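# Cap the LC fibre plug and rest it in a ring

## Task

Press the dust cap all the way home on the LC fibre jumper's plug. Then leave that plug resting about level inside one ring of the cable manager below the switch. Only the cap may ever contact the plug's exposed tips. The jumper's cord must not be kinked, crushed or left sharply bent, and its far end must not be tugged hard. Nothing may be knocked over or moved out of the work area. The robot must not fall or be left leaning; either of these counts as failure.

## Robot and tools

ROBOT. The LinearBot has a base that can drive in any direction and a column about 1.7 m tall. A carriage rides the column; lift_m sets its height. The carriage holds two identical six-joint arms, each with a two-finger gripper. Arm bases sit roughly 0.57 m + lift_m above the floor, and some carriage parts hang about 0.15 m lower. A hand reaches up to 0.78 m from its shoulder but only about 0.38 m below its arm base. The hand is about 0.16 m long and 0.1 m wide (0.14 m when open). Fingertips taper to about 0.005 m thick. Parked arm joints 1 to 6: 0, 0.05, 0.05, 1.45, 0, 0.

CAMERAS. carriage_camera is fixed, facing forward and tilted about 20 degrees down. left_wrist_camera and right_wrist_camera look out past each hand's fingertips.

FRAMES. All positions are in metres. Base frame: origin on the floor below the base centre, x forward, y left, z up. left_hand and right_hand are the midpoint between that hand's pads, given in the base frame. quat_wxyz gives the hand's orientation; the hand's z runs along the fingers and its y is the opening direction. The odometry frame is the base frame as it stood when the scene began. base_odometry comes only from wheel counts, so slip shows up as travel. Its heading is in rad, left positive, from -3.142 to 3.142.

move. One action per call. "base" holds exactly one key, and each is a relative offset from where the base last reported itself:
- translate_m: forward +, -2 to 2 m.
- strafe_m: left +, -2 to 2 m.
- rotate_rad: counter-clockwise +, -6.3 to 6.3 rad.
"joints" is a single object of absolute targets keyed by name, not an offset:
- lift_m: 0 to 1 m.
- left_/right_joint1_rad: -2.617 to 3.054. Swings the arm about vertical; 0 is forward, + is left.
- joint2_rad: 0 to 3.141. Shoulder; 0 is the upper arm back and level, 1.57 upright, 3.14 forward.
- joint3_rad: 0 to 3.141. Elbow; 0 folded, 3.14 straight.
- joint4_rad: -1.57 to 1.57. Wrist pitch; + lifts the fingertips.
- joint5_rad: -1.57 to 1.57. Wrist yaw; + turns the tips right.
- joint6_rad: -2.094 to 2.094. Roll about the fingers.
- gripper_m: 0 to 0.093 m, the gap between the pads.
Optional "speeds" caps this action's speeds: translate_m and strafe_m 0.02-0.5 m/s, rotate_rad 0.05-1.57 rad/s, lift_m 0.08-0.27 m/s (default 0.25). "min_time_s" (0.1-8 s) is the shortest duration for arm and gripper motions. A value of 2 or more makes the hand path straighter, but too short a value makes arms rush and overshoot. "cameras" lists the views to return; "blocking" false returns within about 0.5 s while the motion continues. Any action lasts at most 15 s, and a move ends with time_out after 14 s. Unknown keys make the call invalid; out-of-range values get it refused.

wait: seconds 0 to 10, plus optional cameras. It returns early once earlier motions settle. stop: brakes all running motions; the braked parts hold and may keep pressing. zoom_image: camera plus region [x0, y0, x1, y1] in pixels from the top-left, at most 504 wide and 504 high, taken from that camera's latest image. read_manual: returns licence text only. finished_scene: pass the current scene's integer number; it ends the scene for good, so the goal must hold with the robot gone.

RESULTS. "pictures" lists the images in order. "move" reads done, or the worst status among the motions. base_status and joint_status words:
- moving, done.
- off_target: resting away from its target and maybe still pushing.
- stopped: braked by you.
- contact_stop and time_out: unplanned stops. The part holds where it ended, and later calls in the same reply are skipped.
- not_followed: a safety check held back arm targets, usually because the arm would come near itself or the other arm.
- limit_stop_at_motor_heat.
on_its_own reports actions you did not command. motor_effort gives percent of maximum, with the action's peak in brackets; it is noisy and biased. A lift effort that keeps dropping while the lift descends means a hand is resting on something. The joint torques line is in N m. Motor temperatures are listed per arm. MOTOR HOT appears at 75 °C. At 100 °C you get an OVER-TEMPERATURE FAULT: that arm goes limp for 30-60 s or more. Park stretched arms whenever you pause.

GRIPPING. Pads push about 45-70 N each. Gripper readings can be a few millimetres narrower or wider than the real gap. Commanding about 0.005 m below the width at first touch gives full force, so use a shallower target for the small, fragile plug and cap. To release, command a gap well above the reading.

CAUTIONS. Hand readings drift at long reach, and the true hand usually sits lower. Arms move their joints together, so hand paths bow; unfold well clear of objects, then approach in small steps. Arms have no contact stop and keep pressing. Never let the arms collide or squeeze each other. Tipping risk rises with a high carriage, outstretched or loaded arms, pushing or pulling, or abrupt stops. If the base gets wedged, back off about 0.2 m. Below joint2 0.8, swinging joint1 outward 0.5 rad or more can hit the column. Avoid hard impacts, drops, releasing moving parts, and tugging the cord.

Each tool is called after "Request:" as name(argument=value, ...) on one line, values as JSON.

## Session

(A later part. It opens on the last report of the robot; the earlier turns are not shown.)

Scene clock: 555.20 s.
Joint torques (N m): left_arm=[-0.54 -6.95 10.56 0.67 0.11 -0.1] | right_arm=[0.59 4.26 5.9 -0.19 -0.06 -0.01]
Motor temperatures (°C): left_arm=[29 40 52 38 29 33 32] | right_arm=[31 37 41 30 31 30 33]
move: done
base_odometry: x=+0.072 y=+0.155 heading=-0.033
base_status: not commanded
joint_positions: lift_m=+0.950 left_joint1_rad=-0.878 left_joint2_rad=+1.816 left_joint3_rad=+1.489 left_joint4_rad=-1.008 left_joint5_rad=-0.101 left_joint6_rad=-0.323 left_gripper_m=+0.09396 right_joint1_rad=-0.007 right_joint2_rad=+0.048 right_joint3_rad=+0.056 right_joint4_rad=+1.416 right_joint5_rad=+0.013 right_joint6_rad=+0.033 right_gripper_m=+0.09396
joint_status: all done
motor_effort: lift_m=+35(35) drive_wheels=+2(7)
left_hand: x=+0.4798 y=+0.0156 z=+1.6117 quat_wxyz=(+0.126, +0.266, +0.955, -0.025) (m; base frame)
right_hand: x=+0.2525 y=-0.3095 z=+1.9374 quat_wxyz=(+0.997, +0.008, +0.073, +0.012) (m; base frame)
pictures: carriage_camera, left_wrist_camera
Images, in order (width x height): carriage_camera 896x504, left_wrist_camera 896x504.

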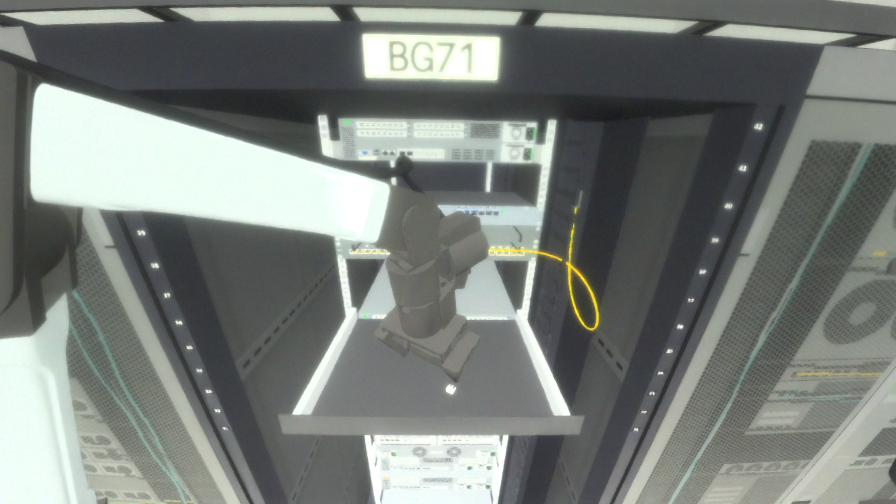

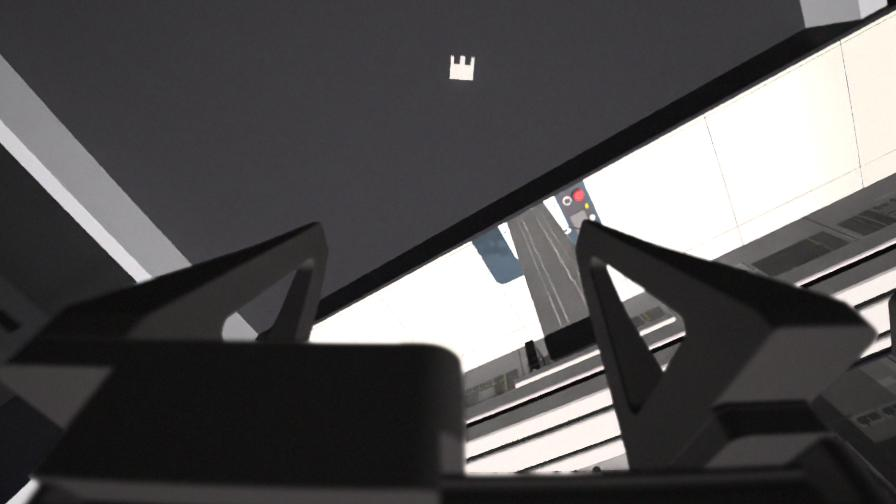

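Request:
move(joints={"left_joint1_rad": -0.854, "left_joint2_rad": 1.967, "left_joint3_rad": 1.66, "left_joint4_rad": -0.996, "left_joint5_rad": -0.05, "left_joint6_rad": -0.24}, min_time_s=1.5, cameras=["carriage_camera", "left_wrist_camera"])

Request:
zoom_image(camera="left_wrist_camera", region=[300, 60, 600, 260])

Request:
zoom_image(camera="carriage_camera", region=[360, 290, 500, 400])

Scene clock: 600.67 s.
Joint torques (N m): left_arm=[0.68 -7.94 10.58 0.91 0.14 0.12] | right_arm=[0.58 4.23 5.9 -0.18 -0.06 -0.01]
Motor temperatures (°C): left_arm=[29 42 57 36 29 33 32] | right_arm=[31 37 41 30 31 30 33]
move: done
base_odometry: x=+0.072 y=+0.155 heading=-0.033
base_status: not commanded
joint_positions: lift_m=+0.950 left_joint1_rad=-0.862 left_joint2_rad=+1.951 left_joint3_rad=+1.623 left_joint4_rad=-1.009 left_joint5_rad=-0.064 left_joint6_rad=-0.252 left_gripper_m=+0.09396 right_joint1_rad=-0.007 right_joint2_rad=+0.048 right_joint3_rad=+0.056 right_joint4_rad=+1.416 right_joint5_rad=+0.013 right_joint6_rad=+0.033 right_gripper_m=+0.09396
joint_status: all done
motor_effort: lift_m=+35(35) drive_wheels=+6(6)
left_hand: x=+0.5015 y=-0.0097 z=+1.5999 quat_wxyz=(+0.116, +0.294, +0.948, -0.035) (m; base frame)
right_hand: x=+0.2525 y=-0.3095 z=+1.9374 quat_wxyz=(+0.997, +0.008, +0.073, +0.012) (m; base frame)
pictures: carriage_camera, left_wrist_camera
Images, in order (width x height): carriage_camera 896x504, left_wrist_camera 896x504.

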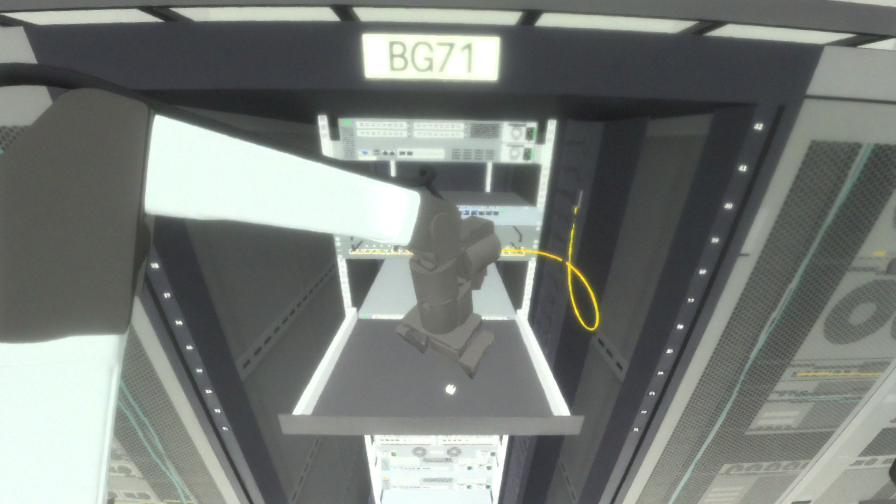

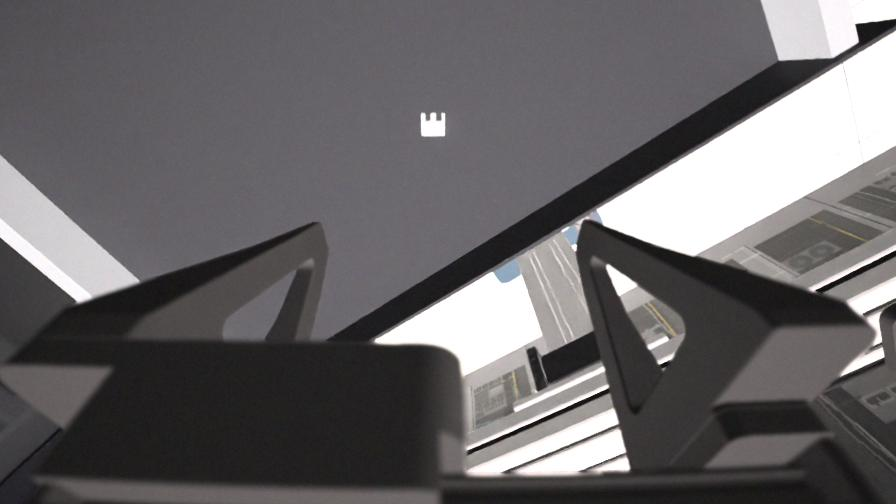

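Scaled by 1.680 from the camera's 896x504 image, which has a finer 1280x720 frame.

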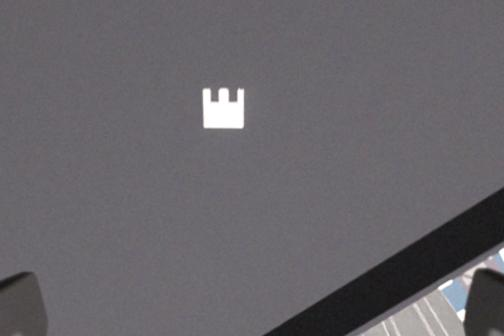

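Scaled by 3.600 from the camera's 896x504 image, which has a finer 1280x720 frame.

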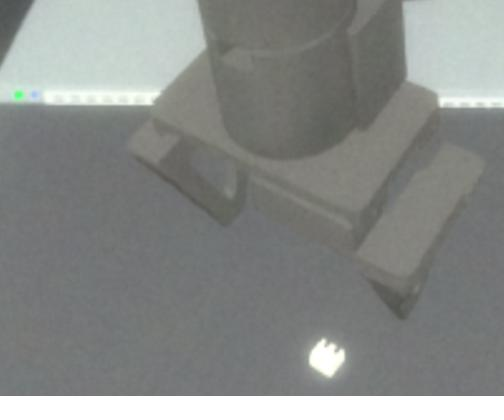

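Request:
move(joints={"left_joint1_rad": -0.822, "left_joint2_rad": 2.03, "left_joint3_rad": 1.627, "left_joint4_rad": -0.883, "left_joint5_rad": -0.05, "left_joint6_rad": -0.205}, min_time_s=1.5, cameras=["left_wrist_camera"])

Request:
zoom_image(camera="left_wrist_camera", region=[340, 130, 560, 260])

Scene clock: 655.70 s.
Joint torques (N m): left_arm=[0.68 -8.47 7.72 1.03 0.12 0.11] | right_arm=[0.58 4.26 5.9 -0.18 -0.06 -0.02]
Motor temperatures (°C): left_arm=[29 44 59 36 29 33 32] | right_arm=[31 37 42 30 31 30 33]
move: done
base_odometry: x=+0.072 y=+0.155 heading=-0.033
base_status: not commanded
joint_positions: lift_m=+0.950 left_joint1_rad=-0.830 left_joint2_rad=+2.013 left_joint3_rad=+1.623 left_joint4_rad=-0.897 left_joint5_rad=-0.063 left_joint6_rad=-0.216 left_gripper_m=+0.09396 right_joint1_rad=-0.007 right_joint2_rad=+0.048 right_joint3_rad=+0.056 right_joint4_rad=+1.416 right_joint5_rad=+0.013 right_joint6_rad=+0.033 right_gripper_m=+0.09396
joint_status: all done
motor_effort: lift_m=+35(35) drive_wheels=+4(7)
left_hand: x=+0.5282 y=-0.0190 z=+1.5808 quat_wxyz=(+0.138, +0.295, +0.945, -0.044) (m; base frame)
right_hand: x=+0.2525 y=-0.3095 z=+1.9374 quat_wxyz=(+0.997, +0.008, +0.073, +0.012) (m; base frame)
pictures: left_wrist_camera
Images, in order (width x height): left_wrist_camera 896x504.

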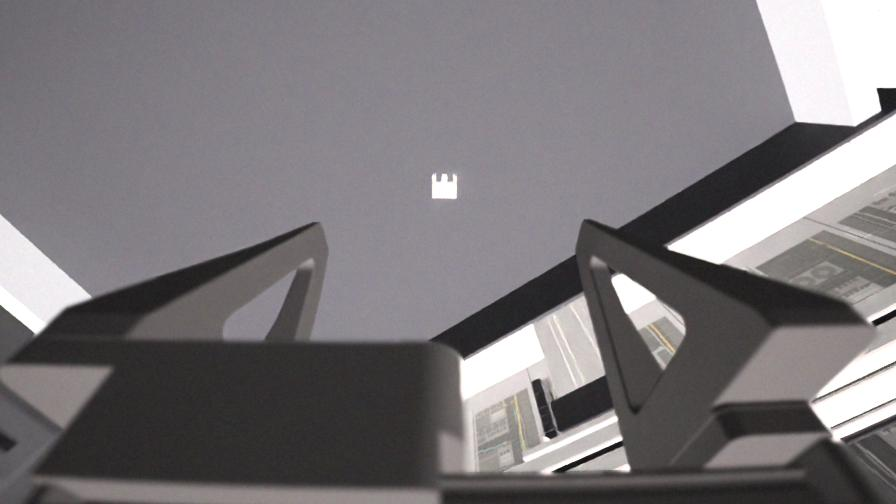

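Scaled by 2.291 from the camera's 896x504 image, which has a finer 1280x720 frame.

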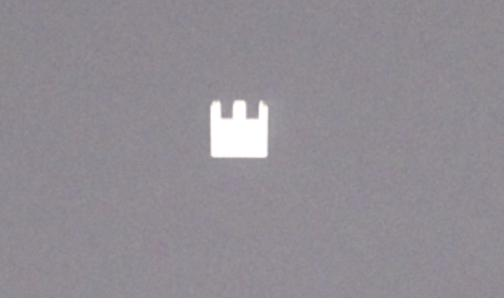

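Request:
move(joints={"left_joint1_rad": -0.808, "lift_m": 0.93}, min_time_s=1, speeds={"lift_m": 0.08}, cameras=["left_wrist_camera", "carriage_camera"])

Request:
zoom_image(camera="left_wrist_camera", region=[300, 130, 600, 260])

Request:
zoom_image(camera="carriage_camera", region=[390, 320, 530, 430])

Scene clock: 674.77 s.
Joint torques (N m): left_arm=[0.66 -9.05 7.72 0.97 0.11 0.11] | right_arm=[0.59 4.23 5.89 -0.19 -0.06 -0.02]
Motor temperatures (°C): left_arm=[29 44 57 36 29 33 32] | right_arm=[31 37 42 30 31 30 33]
move: done
base_odometry: x=+0.072 y=+0.155 heading=-0.033
base_status: not commanded
joint_positions: lift_m=+0.930 left_joint1_rad=-0.816 left_joint2_rad=+2.020 left_joint3_rad=+1.623 left_joint4_rad=-0.892 left_joint5_rad=-0.061 left_joint6_rad=-0.216 left_gripper_m=+0.09396 right_joint1_rad=-0.007 right_joint2_rad=+0.048 right_joint3_rad=+0.056 right_joint4_rad=+1.416 right_joint5_rad=+0.013 right_joint6_rad=+0.033 right_gripper_m=+0.09396
joint_status: all done
motor_effort: lift_m=+35(36) drive_wheels=+4(7)
left_hand: x=+0.5333 y=-0.0156 z=+1.5583 quat_wxyz=(+0.137, +0.288, +0.947, -0.043) (m; base frame)
right_hand: x=+0.2525 y=-0.3095 z=+1.9174 quat_wxyz=(+0.997, +0.008, +0.073, +0.012) (m; base frame)
pictures: carriage_camera, left_wrist_camera
Images, in order (width x height): carriage_camera 896x504, left_wrist_camera 896x504.

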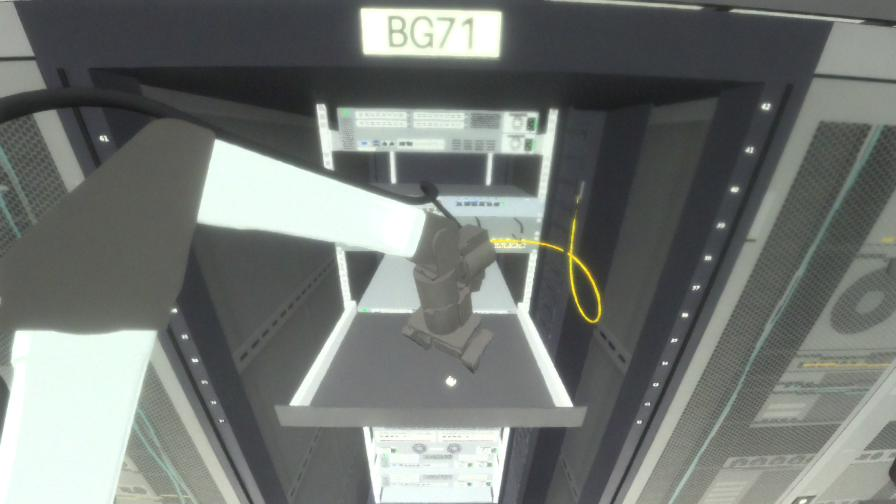

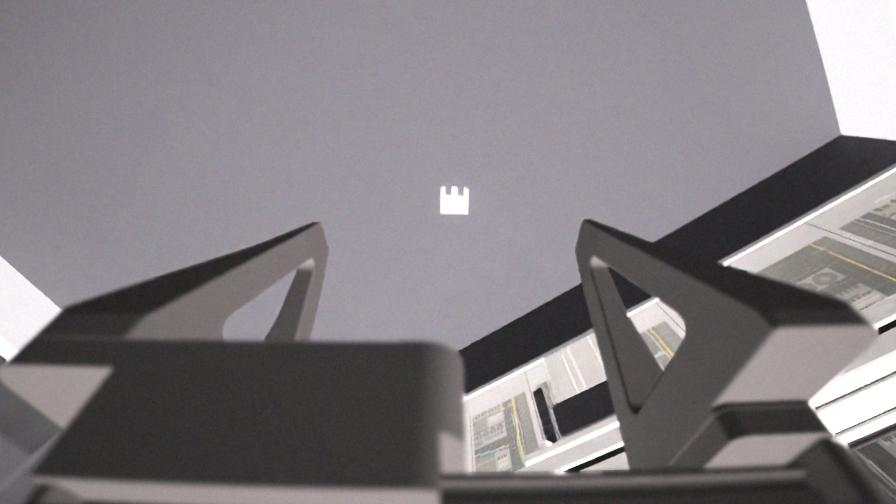

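Scaled by 1.680 from the camera's 896x504 image, which has a finer 1280x720 frame.

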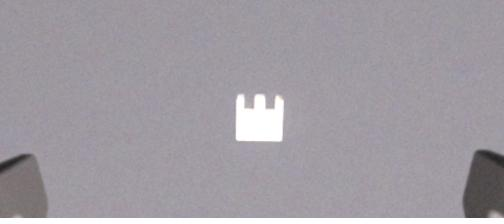

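Scaled by 3.600 from the camera's 896x504 image, which has a finer 1280x720 frame.

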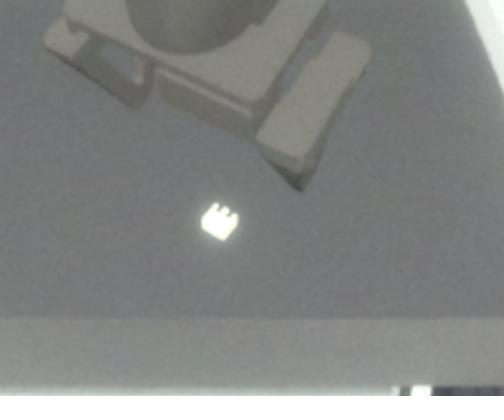

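Request:
move(joints={"lift_m": 0.92}, speeds={"lift_m": 0.08}, cameras=["left_wrist_camera"])

Request:
zoom_image(camera="left_wrist_camera", region=[300, 130, 600, 260])

Scene clock: 691.03 s.
Joint torques (N m): left_arm=[0.69 -9.31 7.71 0.92 0.1 0.11] | right_arm=[0.57 4.26 5.91 -0.19 -0.05 -0.01]
Motor temperatures (°C): left_arm=[29 44 55 35 29 33 32] | right_arm=[31 36 42 30 31 30 33]
move: done
base_odometry: x=+0.072 y=+0.155 heading=-0.033
base_status: not commanded
joint_positions: lift_m=+0.920 left_joint1_rad=-0.816 left_joint2_rad=+2.023 left_joint3_rad=+1.623 left_joint4_rad=-0.889 left_joint5_rad=-0.060 left_joint6_rad=-0.216 left_gripper_m=+0.09396 right_joint1_rad=-0.007 right_joint2_rad=+0.048 right_joint3_rad=+0.056 right_joint4_rad=+1.416 right_joint5_rad=+0.013 right_joint6_rad=+0.033 right_gripper_m=+0.09396
joint_status: all done
motor_effort: lift_m=+34(35) drive_wheels=+4(6)
left_hand: x=+0.5335 y=-0.0160 z=+1.5469 quat_wxyz=(+0.137, +0.289, +0.947, -0.043) (m; base frame)
right_hand: x=+0.2525 y=-0.3095 z=+1.9074 quat_wxyz=(+0.997, +0.008, +0.073, +0.012) (m; base frame)
pictures: left_wrist_camera
Images, in order (width x height): left_wrist_camera 896x504.

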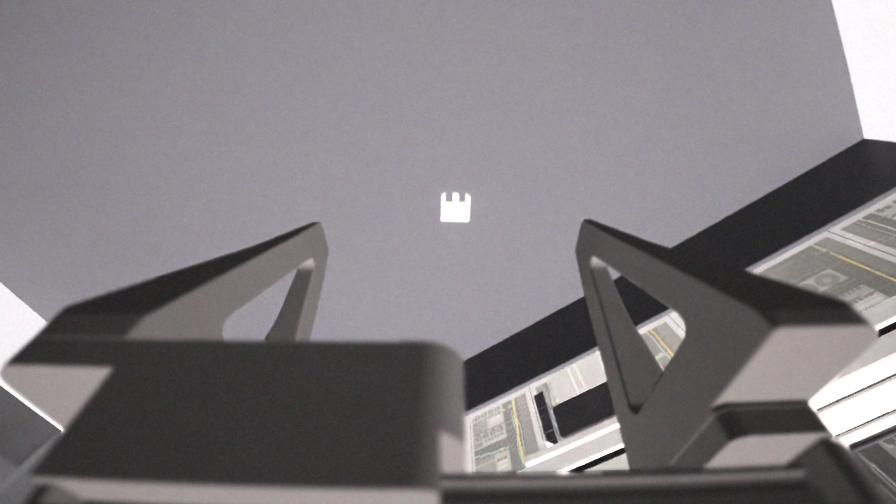

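Scaled by 1.680 from the camera's 896x504 image, which has a finer 1280x720 frame.

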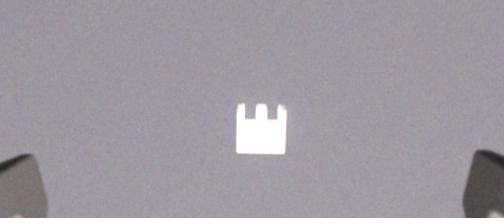

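Request:
move(joints={"left_joint1_rad": -0.808, "left_joint2_rad": 2.008, "left_joint3_rad": 1.60, "left_joint4_rad": -0.92, "left_joint5_rad": -0.05, "left_joint6_rad": -0.195, "lift_m": 0.89}, speeds={"lift_m": 0.08}, min_time_s=1, cameras=["left_wrist_camera"])

Request:
zoom_image(camera="left_wrist_camera", region=[300, 130, 600, 260])

Scene clock: 727.87 s.
Joint torques (N m): left_arm=[0.69 -11.15 5.97 0.7 0.1 0.11] | right_arm=[0.57 4.25 5.91 -0.19 -0.06 -0.01]
Motor temperatures (°C): left_arm=[29 49 54 35 29 33 32] | right_arm=[31 36 42 30 31 30 33]
move: done
base_odometry: x=+0.072 y=+0.155 heading=-0.033
base_status: not commanded
joint_positions: lift_m=+0.890 left_joint1_rad=-0.816 left_joint2_rad=+2.023 left_joint3_rad=+1.615 left_joint4_rad=-0.910 left_joint5_rad=-0.059 left_joint6_rad=-0.207 left_gripper_m=+0.09396 right_joint1_rad=-0.007 right_joint2_rad=+0.048 right_joint3_rad=+0.056 right_joint4_rad=+1.416 right_joint5_rad=+0.013 right_joint6_rad=+0.033 right_gripper_m=+0.09396
joint_status: all done
motor_effort: lift_m=+35(36) drive_wheels=+7(8)
left_hand: x=+0.5284 y=-0.0108 z=+1.5130 quat_wxyz=(+0.124, +0.294, +0.947, -0.036) (m; base frame)
right_hand: x=+0.2526 y=-0.3095 z=+1.8774 quat_wxyz=(+0.997, +0.008, +0.074, +0.012) (m; base frame)
pictures: left_wrist_camera
Images, in order (width x height): left_wrist_camera 896x504.

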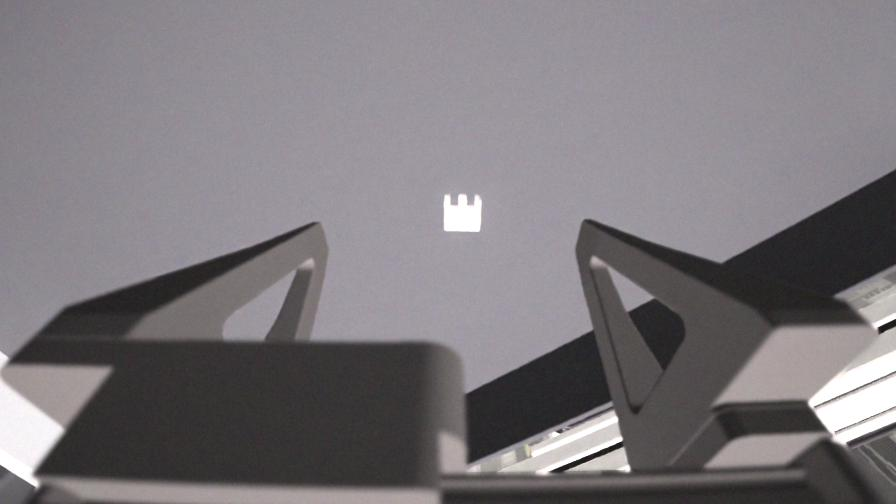

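Scaled by 1.680 from the camera's 896x504 image, which has a finer 1280x720 frame.

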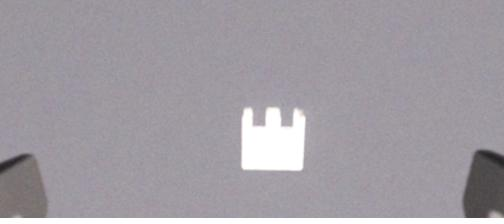

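Request:
move(joints={"left_joint1_rad": -0.834, "left_joint4_rad": -0.932, "lift_m": 0.876}, speeds={"lift_m": 0.08}, min_time_s=1, cameras=["left_wrist_camera"])

Request:
zoom_image(camera="left_wrist_camera", region=[300, 150, 600, 280])

Scene clock: 745.63 s.
Joint torques (N m): left_arm=[-1.22 -10.52 6.13 0.61 0.06 0.11] | right_arm=[0.57 4.25 5.9 -0.18 -0.06 -0.01]
move: done
base_odometry: x=+0.072 y=+0.155 heading=-0.033
base_status: not commanded
joint_positions: lift_m=+0.876 left_joint1_rad=-0.818 left_joint2_rad=+2.017 left_joint3_rad=+1.614 left_joint4_rad=-0.913 left_joint5_rad=-0.055 left_joint6_rad=-0.206 left_gripper_m=+0.09396 right_joint1_rad=-0.007 right_joint2_rad=+0.048 right_joint3_rad=+0.056 right_joint4_rad=+1.416 right_joint5_rad=+0.013 right_joint6_rad=+0.033 right_gripper_m=+0.09396
joint_status: all done
motor_effort: lift_m=+33(34) drive_wheels=+2(8)
left_hand: x=+0.5267 y=-0.0116 z=+1.5013 quat_wxyz=(+0.124, +0.296, +0.946, -0.039) (m; base frame)
right_hand: x=+0.2526 y=-0.3095 z=+1.8635 quat_wxyz=(+0.997, +0.008, +0.074, +0.012) (m; base frame)
pictures: left_wrist_camera
Images, in order (width x height): left_wrist_camera 896x504.

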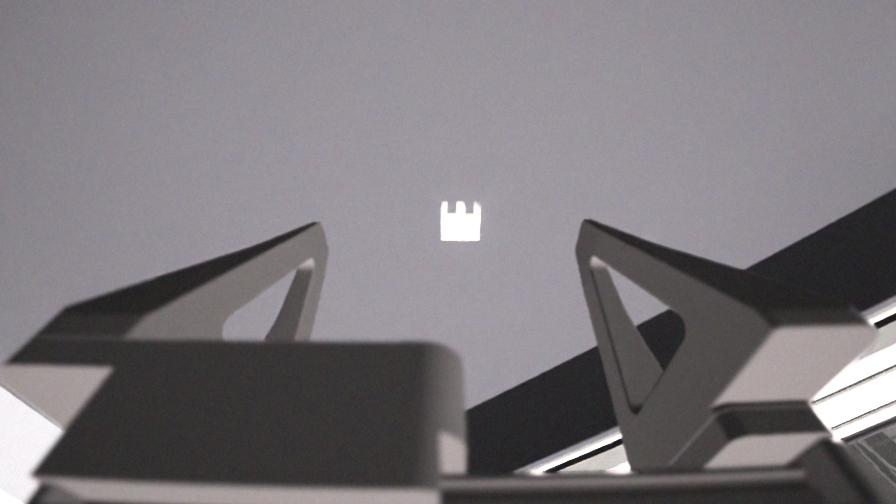

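Scaled by 1.680 from the camera's 896x504 image, which has a finer 1280x720 frame.

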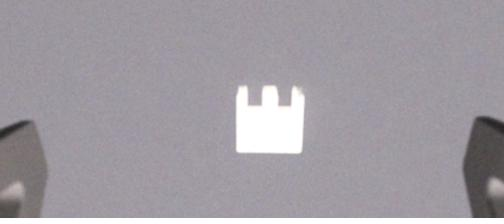

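Request:
move(joints={"left_joint1_rad": -0.843, "left_joint4_rad": -0.942}, min_time_s=1)

Request:
move(joints={"lift_m": 0.866}, speeds={"lift_m": 0.08}, cameras=["left_wrist_camera"])

Request:
zoom_image(camera="left_wrist_camera", region=[300, 150, 600, 280])

Scene clock: 764.87 s.
Joint torques (N m): left_arm=[-1.28 -10.54 6.13 0.5 0.05 0.11] | right_arm=[0.57 4.25 5.9 -0.18 -0.06 -0.01]
Motor temperatures (°C): left_arm=[29 54 50 34 29 33 32] | right_arm=[31 36 42 30 31 30 33]
move: done
base_odometry: x=+0.072 y=+0.155 heading=-0.033
base_status: not commanded
joint_positions: lift_m=+0.876 left_joint1_rad=-0.827 left_joint2_rad=+2.017 left_joint3_rad=+1.614 left_joint4_rad=-0.913 left_joint5_rad=-0.055 left_joint6_rad=-0.206 left_gripper_m=+0.09396 right_joint1_rad=-0.007 right_joint2_rad=+0.048 right_joint3_rad=+0.056 right_joint4_rad=+1.416 right_joint5_rad=+0.013 right_joint6_rad=+0.033 right_gripper_m=+0.09396
joint_status: all done
motor_effort: lift_m=+33(33) drive_wheels=+3(9)
left_hand: x=+0.5239 y=-0.0143 z=+1.5013 quat_wxyz=(+0.124, +0.300, +0.945, -0.039) (m; base frame)
right_hand: x=+0.2526 y=-0.3095 z=+1.8635 quat_wxyz=(+0.997, +0.008, +0.074, +0.012) (m; base frame)
pictures: none

Scene clock: 765.37 s.
Joint torques (N m): left_arm=[-1.29 -8.68 6.19 0.56 0.06 0.12] | right_arm=[0.59 4.25 5.9 -0.18 -0.05 -0.01]
move: done
base_odometry: x=+0.072 y=+0.155 heading=-0.033
base_status: not commanded
joint_positions: lift_m=+0.866 left_joint1_rad=-0.827 left_joint2_rad=+1.995 left_joint3_rad=+1.614 left_joint4_rad=-0.915 left_joint5_rad=-0.055 left_joint6_rad=-0.206 left_gripper_m=+0.09396 right_joint1_rad=-0.007 right_joint2_rad=+0.048 right_joint3_rad=+0.056 right_joint4_rad=+1.416 right_joint5_rad=+0.013 right_joint6_rad=+0.033 right_gripper_m=+0.09396
joint_status: all done
motor_effort: lift_m=+32(33) drive_wheels=+3(7)
left_hand: x=+0.5240 y=-0.0145 z=+1.5004 quat_wxyz=(+0.132, +0.299, +0.944, -0.044) (m; base frame)
right_hand: x=+0.2526 y=-0.3095 z=+1.8536 quat_wxyz=(+0.997, +0.008, +0.074, +0.012) (m; base frame)
pictures: left_wrist_camera
Images, in order (width x height): left_wrist_camera 896x504.

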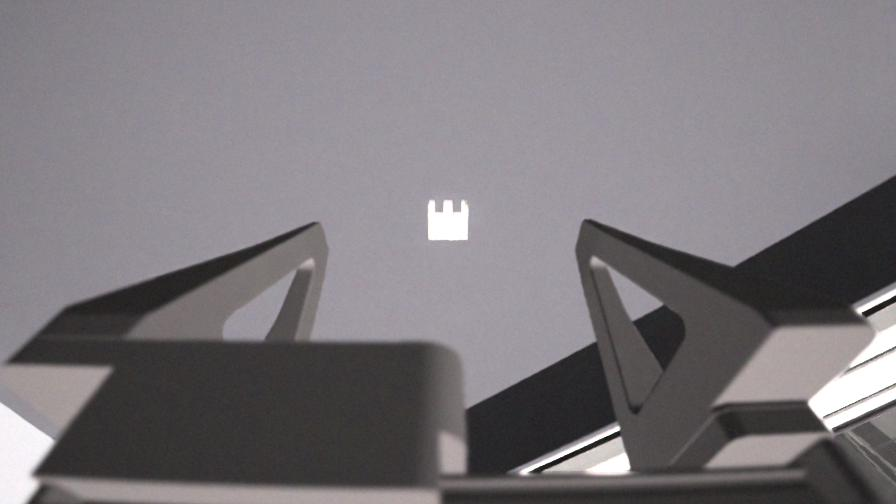

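Scaled by 1.680 from the camera's 896x504 image, which has a finer 1280x720 frame.

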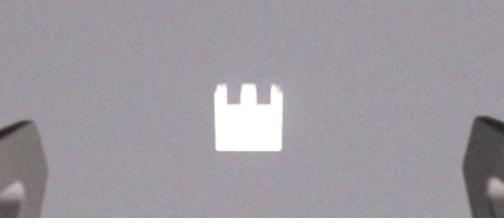

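Request:
move(joints={"lift_m": 0.88}, speeds={"lift_m": 0.08})

Request:
move(joints={"left_gripper_m": 0.024}, min_time_s=1.5, cameras=["left_wrist_camera"])

Request:
zoom_image(camera="left_wrist_camera", region=[380, 170, 520, 270])

Scene clock: 782.17 s.
Joint torques (N m): left_arm=[-0.42 -8.95 6.15 0.72 0.06 0.12] | right_arm=[0.59 4.25 5.9 -0.18 -0.06 -0.01]
move: done
base_odometry: x=+0.072 y=+0.155 heading=-0.033
base_status: not commanded
joint_positions: lift_m=+0.880 left_joint1_rad=-0.837 left_joint2_rad=+1.999 left_joint3_rad=+1.614 left_joint4_rad=-0.934 left_joint5_rad=-0.055 left_joint6_rad=-0.206 left_gripper_m=+0.09396 right_joint1_rad=-0.007 right_joint2_rad=+0.048 right_joint3_rad=+0.056 right_joint4_rad=+1.416 right_joint5_rad=+0.013 right_joint6_rad=+0.033 right_gripper_m=+0.09396
joint_status: all done
motor_effort: lift_m=+35(41) drive_wheels=+3(6)
left_hand: x=+0.5176 y=-0.0143 z=+1.5113 quat_wxyz=(+0.122, +0.305, +0.944, -0.039) (m; base frame)
right_hand: x=+0.2526 y=-0.3095 z=+1.8674 quat_wxyz=(+0.997, +0.008, +0.074, +0.012) (m; base frame)
pictures: none

Scene clock: 783.97 s.
Joint torques (N m): left_arm=[-0.42 -8.99 6.12 0.73 0.06 0.11] | right_arm=[0.58 4.23 5.91 -0.18 -0.06 -0.01]
move: done
base_odometry: x=+0.072 y=+0.155 heading=-0.033
base_status: not commanded
joint_positions: lift_m=+0.880 left_joint1_rad=-0.837 left_joint2_rad=+1.999 left_joint3_rad=+1.614 left_joint4_rad=-0.934 left_joint5_rad=-0.055 left_joint6_rad=-0.206 left_gripper_m=+0.02413 right_joint1_rad=-0.007 right_joint2_rad=+0.048 right_joint3_rad=+0.056 right_joint4_rad=+1.416 right_joint5_rad=+0.013 right_joint6_rad=+0.033 right_gripper_m=+0.09396
joint_status: all done
motor_effort: lift_m=+35(35) drive_wheels=+3(5)
left_hand: x=+0.5175 y=-0.0142 z=+1.5113 quat_wxyz=(+0.122, +0.305, +0.944, -0.039) (m; base frame)
right_hand: x=+0.2526 y=-0.3095 z=+1.8674 quat_wxyz=(+0.997, +0.008, +0.074, +0.012) (m; base frame)
pictures: left_wrist_camera
Images, in order (width x height): left_wrist_camera 896x504.

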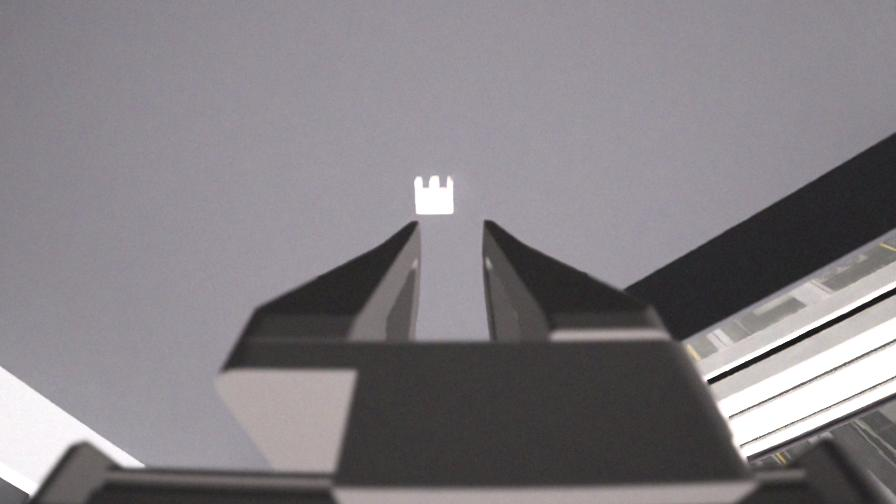

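Scaled by 3.600 from the camera's 896x504 image, which has a finer 1280x720 frame.

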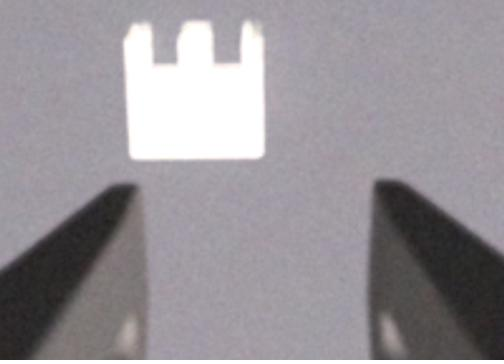

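Request:
move(joints={"left_joint1_rad": -0.8165, "left_gripper_m": 0.034}, min_time_s=1, cameras=["left_wrist_camera"])

Request:
zoom_image(camera="left_wrist_camera", region=[380, 170, 520, 270])

Scene clock: 798.37 s.
Joint torques (N m): left_arm=[0.65 -8.96 6.11 0.72 0.06 0.11] | right_arm=[0.58 4.25 5.93 -0.18 -0.06 -0.02]
move: done
base_odometry: x=+0.072 y=+0.155 heading=-0.033
base_status: not commanded
joint_positions: lift_m=+0.880 left_joint1_rad=-0.823 left_joint2_rad=+1.999 left_joint3_rad=+1.614 left_joint4_rad=-0.934 left_joint5_rad=-0.055 left_joint6_rad=-0.206 left_gripper_m=+0.03387 right_joint1_rad=-0.007 right_joint2_rad=+0.048 right_joint3_rad=+0.056 right_joint4_rad=+1.416 right_joint5_rad=+0.013 right_joint6_rad=+0.033 right_gripper_m=+0.09396
joint_status: all done
motor_effort: lift_m=+35(35) drive_wheels=+3(7)
left_hand: x=+0.5219 y=-0.0100 z=+1.5113 quat_wxyz=(+0.122, +0.298, +0.946, -0.038) (m; base frame)
right_hand: x=+0.2526 y=-0.3095 z=+1.8674 quat_wxyz=(+0.997, +0.008, +0.074, +0.012) (m; base frame)
pictures: left_wrist_camera
Images, in order (width x height): left_wrist_camera 896x504.

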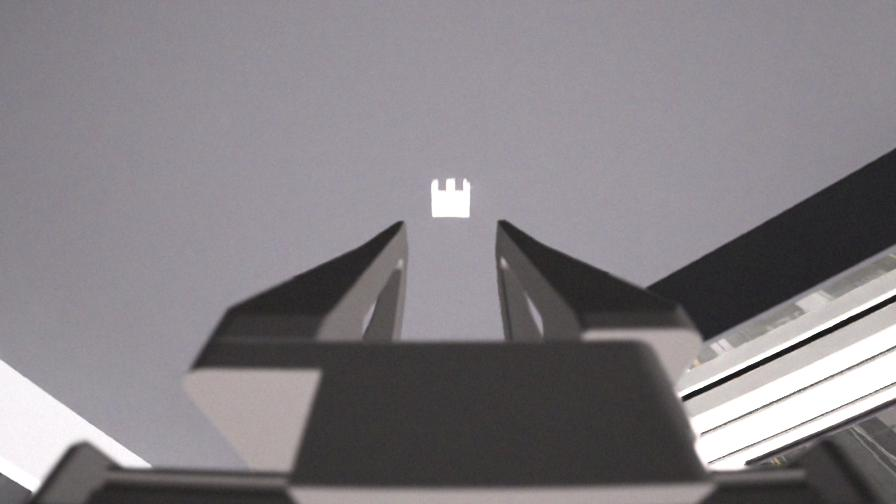

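Scaled by 3.600 from the camera's 896x504 image, which has a finer 1280x720 frame.

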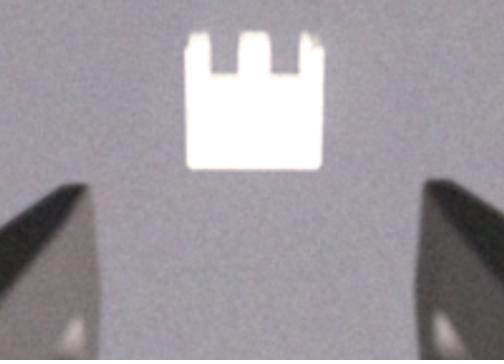

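Request:
move(joints={"lift_m": 0.8715}, speeds={"lift_m": 0.08})

Request:
move(joints={"left_gripper_m": 0.019}, min_time_s=1.5, cameras=["left_wrist_camera"])

Request:
zoom_image(camera="left_wrist_camera", region=[380, 170, 520, 270])

Scene clock: 808.33 s.
Joint torques (N m): left_arm=[0.58 -9.1 6.35 0.74 0.05 0.11] | right_arm=[0.58 4.22 5.9 -0.2 -0.07 -0.01]
move: done
base_odometry: x=+0.072 y=+0.155 heading=-0.033
base_status: not commanded
joint_positions: lift_m=+0.872 left_joint1_rad=-0.823 left_joint2_rad=+2.001 left_joint3_rad=+1.612 left_joint4_rad=-0.936 left_joint5_rad=-0.054 left_joint6_rad=-0.206 left_gripper_m=+0.03387 right_joint1_rad=-0.007 right_joint2_rad=+0.048 right_joint3_rad=+0.056 right_joint4_rad=+1.416 right_joint5_rad=+0.013 right_joint6_rad=+0.033 right_gripper_m=+0.09396
joint_status: all done
motor_effort: lift_m=+34(35) drive_wheels=+3(7)
left_hand: x=+0.5210 y=-0.0093 z=+1.5015 quat_wxyz=(+0.120, +0.298, +0.946, -0.037) (m; base frame)
right_hand: x=+0.2527 y=-0.3095 z=+1.8589 quat_wxyz=(+0.997, +0.008, +0.074, +0.012) (m; base frame)
pictures: none

Scene clock: 810.13 s.
Joint torques (N m): left_arm=[0.61 -9.09 6.3 0.74 0.05 0.11] | right_arm=[0.59 4.25 5.91 -0.18 -0.05 -0.01]
move: done
base_odometry: x=+0.072 y=+0.155 heading=-0.033
base_status: not commanded
joint_positions: lift_m=+0.872 left_joint1_rad=-0.823 left_joint2_rad=+2.001 left_joint3_rad=+1.612 left_joint4_rad=-0.936 left_joint5_rad=-0.053 left_joint6_rad=-0.206 left_gripper_m=+0.01914 right_joint1_rad=-0.007 right_joint2_rad=+0.048 right_joint3_rad=+0.056 right_joint4_rad=+1.416 right_joint5_rad=+0.013 right_joint6_rad=+0.033 right_gripper_m=+0.09396
joint_status: all done
motor_effort: lift_m=+34(34) drive_wheels=+5(8)
left_hand: x=+0.5210 y=-0.0093 z=+1.5015 quat_wxyz=(+0.120, +0.298, +0.946, -0.037) (m; base frame)
right_hand: x=+0.2527 y=-0.3095 z=+1.8589 quat_wxyz=(+0.997, +0.008, +0.074, +0.012) (m; base frame)
pictures: left_wrist_camera
Images, in order (width x height): left_wrist_camera 896x504.

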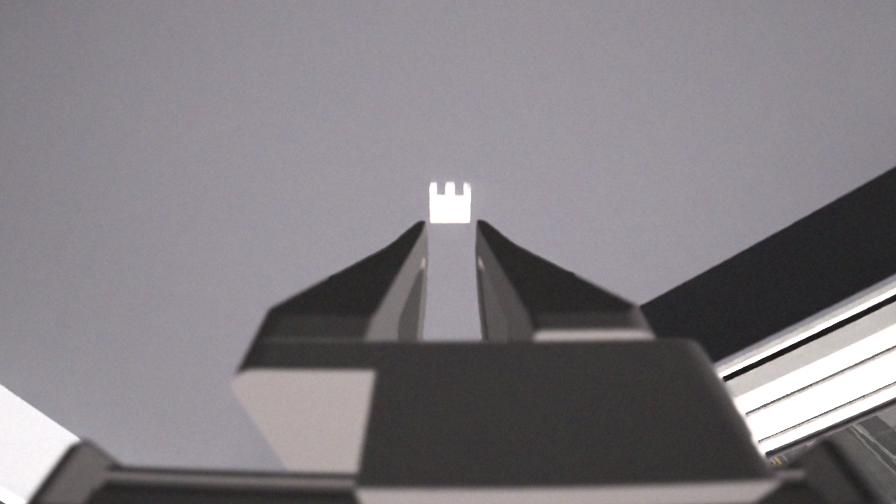

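Scaled by 3.600 from the camera's 896x504 image, which has a finer 1280x720 frame.

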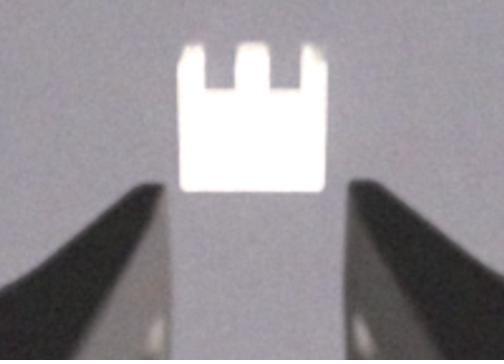

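Request:
move(joints={"lift_m": 0.878, "left_gripper_m": 0.034}, speeds={"lift_m": 0.08})

Request:
move(joints={"left_joint4_rad": -0.895, "left_joint1_rad": -0.814}, min_time_s=1, cameras=["left_wrist_camera"])

Request:
zoom_image(camera="left_wrist_camera", region=[380, 170, 520, 270])

Scene clock: 827.20 s.
Joint torques (N m): left_arm=[0.62 -9.2 6.41 0.76 0.04 0.11] | right_arm=[0.57 4.26 5.93 -0.18 -0.06 -0.01]
move: done
base_odometry: x=+0.072 y=+0.155 heading=-0.033
base_status: not commanded
joint_positions: lift_m=+0.878 left_joint1_rad=-0.823 left_joint2_rad=+2.003 left_joint3_rad=+1.611 left_joint4_rad=-0.940 left_joint5_rad=-0.053 left_joint6_rad=-0.206 left_gripper_m=+0.03387 right_joint1_rad=-0.007 right_joint2_rad=+0.048 right_joint3_rad=+0.056 right_joint4_rad=+1.416 right_joint5_rad=+0.013 right_joint6_rad=+0.033 right_gripper_m=+0.09396
joint_status: all done
motor_effort: lift_m=+35(43) drive_wheels=+3(8)
left_hand: x=+0.5201 y=-0.0084 z=+1.5065 quat_wxyz=(+0.117, +0.299, +0.947, -0.036) (m; base frame)
right_hand: x=+0.2527 y=-0.3095 z=+1.8654 quat_wxyz=(+0.997, +0.008, +0.074, +0.012) (m; base frame)
pictures: none

Scene clock: 828.50 s.
Joint torques (N m): left_arm=[0.81 -9.29 6.43 0.98 0.05 0.11] | right_arm=[0.58 4.22 5.91 -0.17 -0.06 -0.01]
move: done
base_odometry: x=+0.072 y=+0.155 heading=-0.033
base_status: not commanded
joint_positions: lift_m=+0.878 left_joint1_rad=-0.823 left_joint2_rad=+2.003 left_joint3_rad=+1.611 left_joint4_rad=-0.909 left_joint5_rad=-0.053 left_joint6_rad=-0.206 left_gripper_m=+0.03387 right_joint1_rad=-0.007 right_joint2_rad=+0.048 right_joint3_rad=+0.056 right_joint4_rad=+1.416 right_joint5_rad=+0.013 right_joint6_rad=+0.033 right_gripper_m=+0.09396
joint_status: all done
motor_effort: lift_m=+35(35) drive_wheels=+2(7)
left_hand: x=+0.5252 y=-0.0139 z=+1.5085 quat_wxyz=(+0.130, +0.298, +0.945, -0.043) (m; base frame)
right_hand: x=+0.2527 y=-0.3095 z=+1.8654 quat_wxyz=(+0.997, +0.008, +0.074, +0.012) (m; base frame)
pictures: left_wrist_camera
Images, in order (width x height): left_wrist_camera 896x504.

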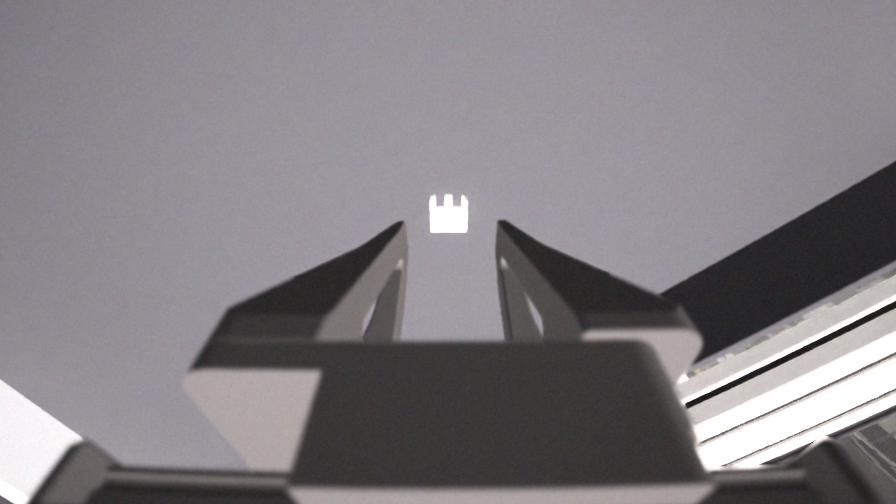

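Scaled by 3.600 from the camera's 896x504 image, which has a finer 1280x720 frame.

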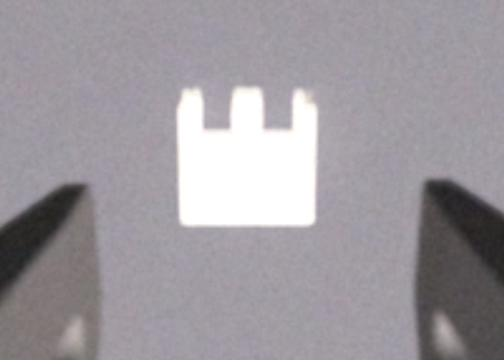

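Request:
move(joints={"lift_m": 0.8713}, speeds={"lift_m": 0.08})

Request:
move(joints={"left_gripper_m": 0.0195}, min_time_s=1.5)

Request:
move(joints={"left_gripper_m": 0.0155}, min_time_s=1, cameras=["left_wrist_camera"])

Request:
zoom_image(camera="left_wrist_camera", region=[380, 170, 520, 270])

Scene clock: 835.23 s.
Joint torques (N m): left_arm=[0.85 -9.36 6.46 0.91 0.04 0.11] | right_arm=[0.57 4.18 5.9 -0.19 -0.06 -0.02]
move: done
base_odometry: x=+0.072 y=+0.155 heading=-0.033
base_status: not commanded
joint_positions: lift_m=+0.871 left_joint1_rad=-0.823 left_joint2_rad=+2.003 left_joint3_rad=+1.610 left_joint4_rad=-0.900 left_joint5_rad=-0.053 left_joint6_rad=-0.205 left_gripper_m=+0.03387 right_joint1_rad=-0.007 right_joint2_rad=+0.048 right_joint3_rad=+0.056 right_joint4_rad=+1.415 right_joint5_rad=+0.013 right_joint6_rad=+0.033 right_gripper_m=+0.09396
joint_status: all done
motor_effort: lift_m=+35(36) drive_wheels=+1(6)
left_hand: x=+0.5266 y=-0.0154 z=+1.5020 quat_wxyz=(+0.134, +0.298, +0.944, -0.045) (m; base frame)
right_hand: x=+0.2528 y=-0.3095 z=+1.8587 quat_wxyz=(+0.997, +0.008, +0.074, +0.012) (m; base frame)
pictures: none

Scene clock: 837.03 s.
Joint torques (N m): left_arm=[0.81 -9.36 6.48 0.92 0.04 0.11] | right_arm=[0.57 4.25 5.9 -0.17 -0.06 -0.01]
move: done
base_odometry: x=+0.072 y=+0.155 heading=-0.033
base_status: not commanded
joint_positions: lift_m=+0.871 left_joint1_rad=-0.823 left_joint2_rad=+2.003 left_joint3_rad=+1.610 left_joint4_rad=-0.900 left_joint5_rad=-0.053 left_joint6_rad=-0.205 left_gripper_m=+0.01963 right_joint1_rad=-0.007 right_joint2_rad=+0.048 right_joint3_rad=+0.056 right_joint4_rad=+1.415 right_joint5_rad=+0.013 right_joint6_rad=+0.033 right_gripper_m=+0.09396
joint_status: all done
motor_effort: lift_m=+34(35) drive_wheels=+1(6)
left_hand: x=+0.5266 y=-0.0154 z=+1.5020 quat_wxyz=(+0.134, +0.298, +0.944, -0.045) (m; base frame)
right_hand: x=+0.2528 y=-0.3095 z=+1.8587 quat_wxyz=(+0.997, +0.008, +0.074, +0.012) (m; base frame)
pictures: none

Scene clock: 838.30 s.
Joint torques (N m): left_arm=[0.85 -9.37 6.48 0.92 0.04 0.11] | right_arm=[0.55 4.25 5.91 -0.17 -0.06 -0.01]
move: done
base_odometry: x=+0.072 y=+0.155 heading=-0.033
base_status: not commanded
joint_positions: lift_m=+0.871 left_joint1_rad=-0.823 left_joint2_rad=+2.003 left_joint3_rad=+1.610 left_joint4_rad=-0.900 left_joint5_rad=-0.053 left_joint6_rad=-0.205 left_gripper_m=+0.01563 right_joint1_rad=-0.007 right_joint2_rad=+0.048 right_joint3_rad=+0.056 right_joint4_rad=+1.415 right_joint5_rad=+0.013 right_joint6_rad=+0.033 right_gripper_m=+0.09396
joint_status: all done
motor_effort: lift_m=+35(35) drive_wheels=+6(7)
left_hand: x=+0.5266 y=-0.0154 z=+1.5020 quat_wxyz=(+0.134, +0.298, +0.944, -0.045) (m; base frame)
right_hand: x=+0.2528 y=-0.3095 z=+1.8587 quat_wxyz=(+0.997, +0.008, +0.074, +0.012) (m; base frame)
pictures: left_wrist_camera
Images, in order (width x height): left_wrist_camera 896x504.

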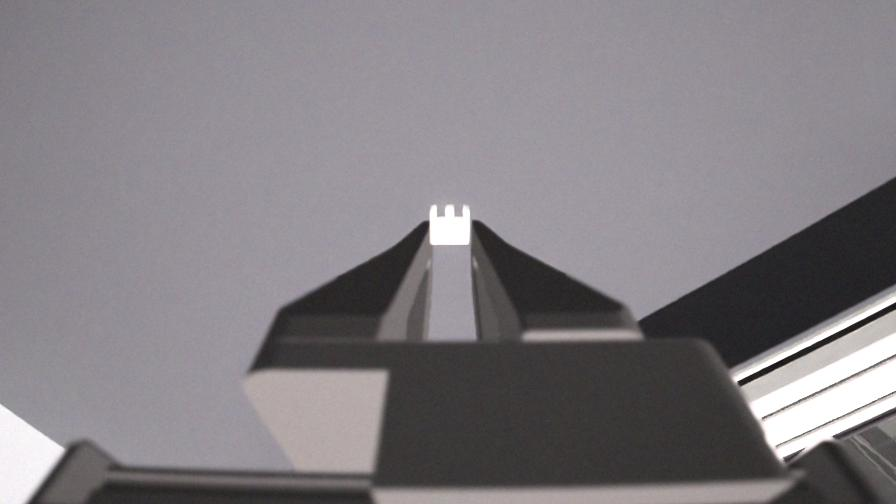

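Scaled by 3.600 from the camera's 896x504 image, which has a finer 1280x720 frame.

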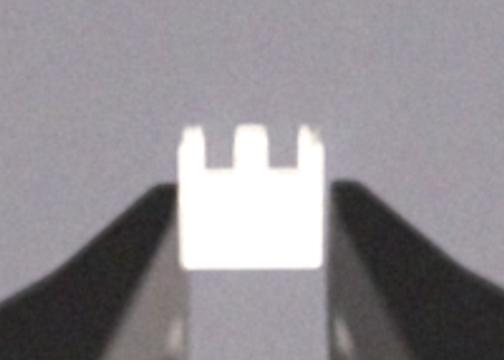

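Request:
move(joints={"left_gripper_m": 0.0125}, min_time_s=1, cameras=["left_wrist_camera"])

Request:
zoom_image(camera="left_wrist_camera", region=[380, 170, 520, 270])

Scene clock: 842.23 s.
Joint torques (N m): left_arm=[0.83 -9.35 6.46 0.91 0.04 0.11] | right_arm=[0.58 4.25 5.91 -0.17 -0.06 -0.01]
move: done
base_odometry: x=+0.072 y=+0.155 heading=-0.033
base_status: not commanded
joint_positions: lift_m=+0.871 left_joint1_rad=-0.823 left_joint2_rad=+2.003 left_joint3_rad=+1.610 left_joint4_rad=-0.900 left_joint5_rad=-0.053 left_joint6_rad=-0.205 left_gripper_m=+0.01262 right_joint1_rad=-0.007 right_joint2_rad=+0.048 right_joint3_rad=+0.056 right_joint4_rad=+1.415 right_joint5_rad=+0.013 right_joint6_rad=+0.033 right_gripper_m=+0.09396
joint_status: all done
motor_effort: lift_m=+34(35) drive_wheels=+2(6)
left_hand: x=+0.5266 y=-0.0154 z=+1.5020 quat_wxyz=(+0.134, +0.298, +0.944, -0.045) (m; base frame)
right_hand: x=+0.2528 y=-0.3095 z=+1.8587 quat_wxyz=(+0.997, +0.008, +0.074, +0.012) (m; base frame)
pictures: left_wrist_camera
Images, in order (width x height): left_wrist_camera 896x504.

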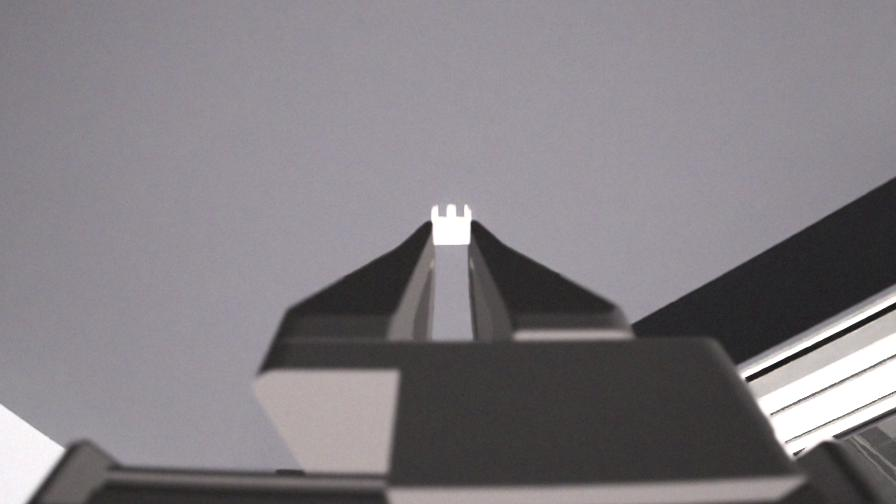

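Scaled by 3.600 from the camera's 896x504 image, which has a finer 1280x720 frame.

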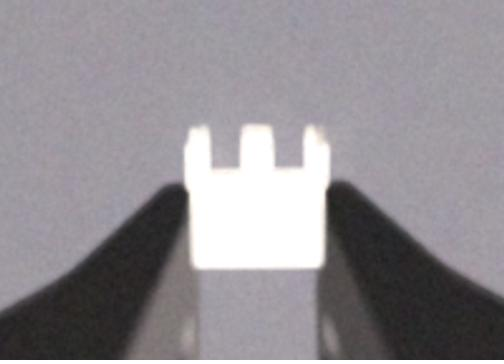

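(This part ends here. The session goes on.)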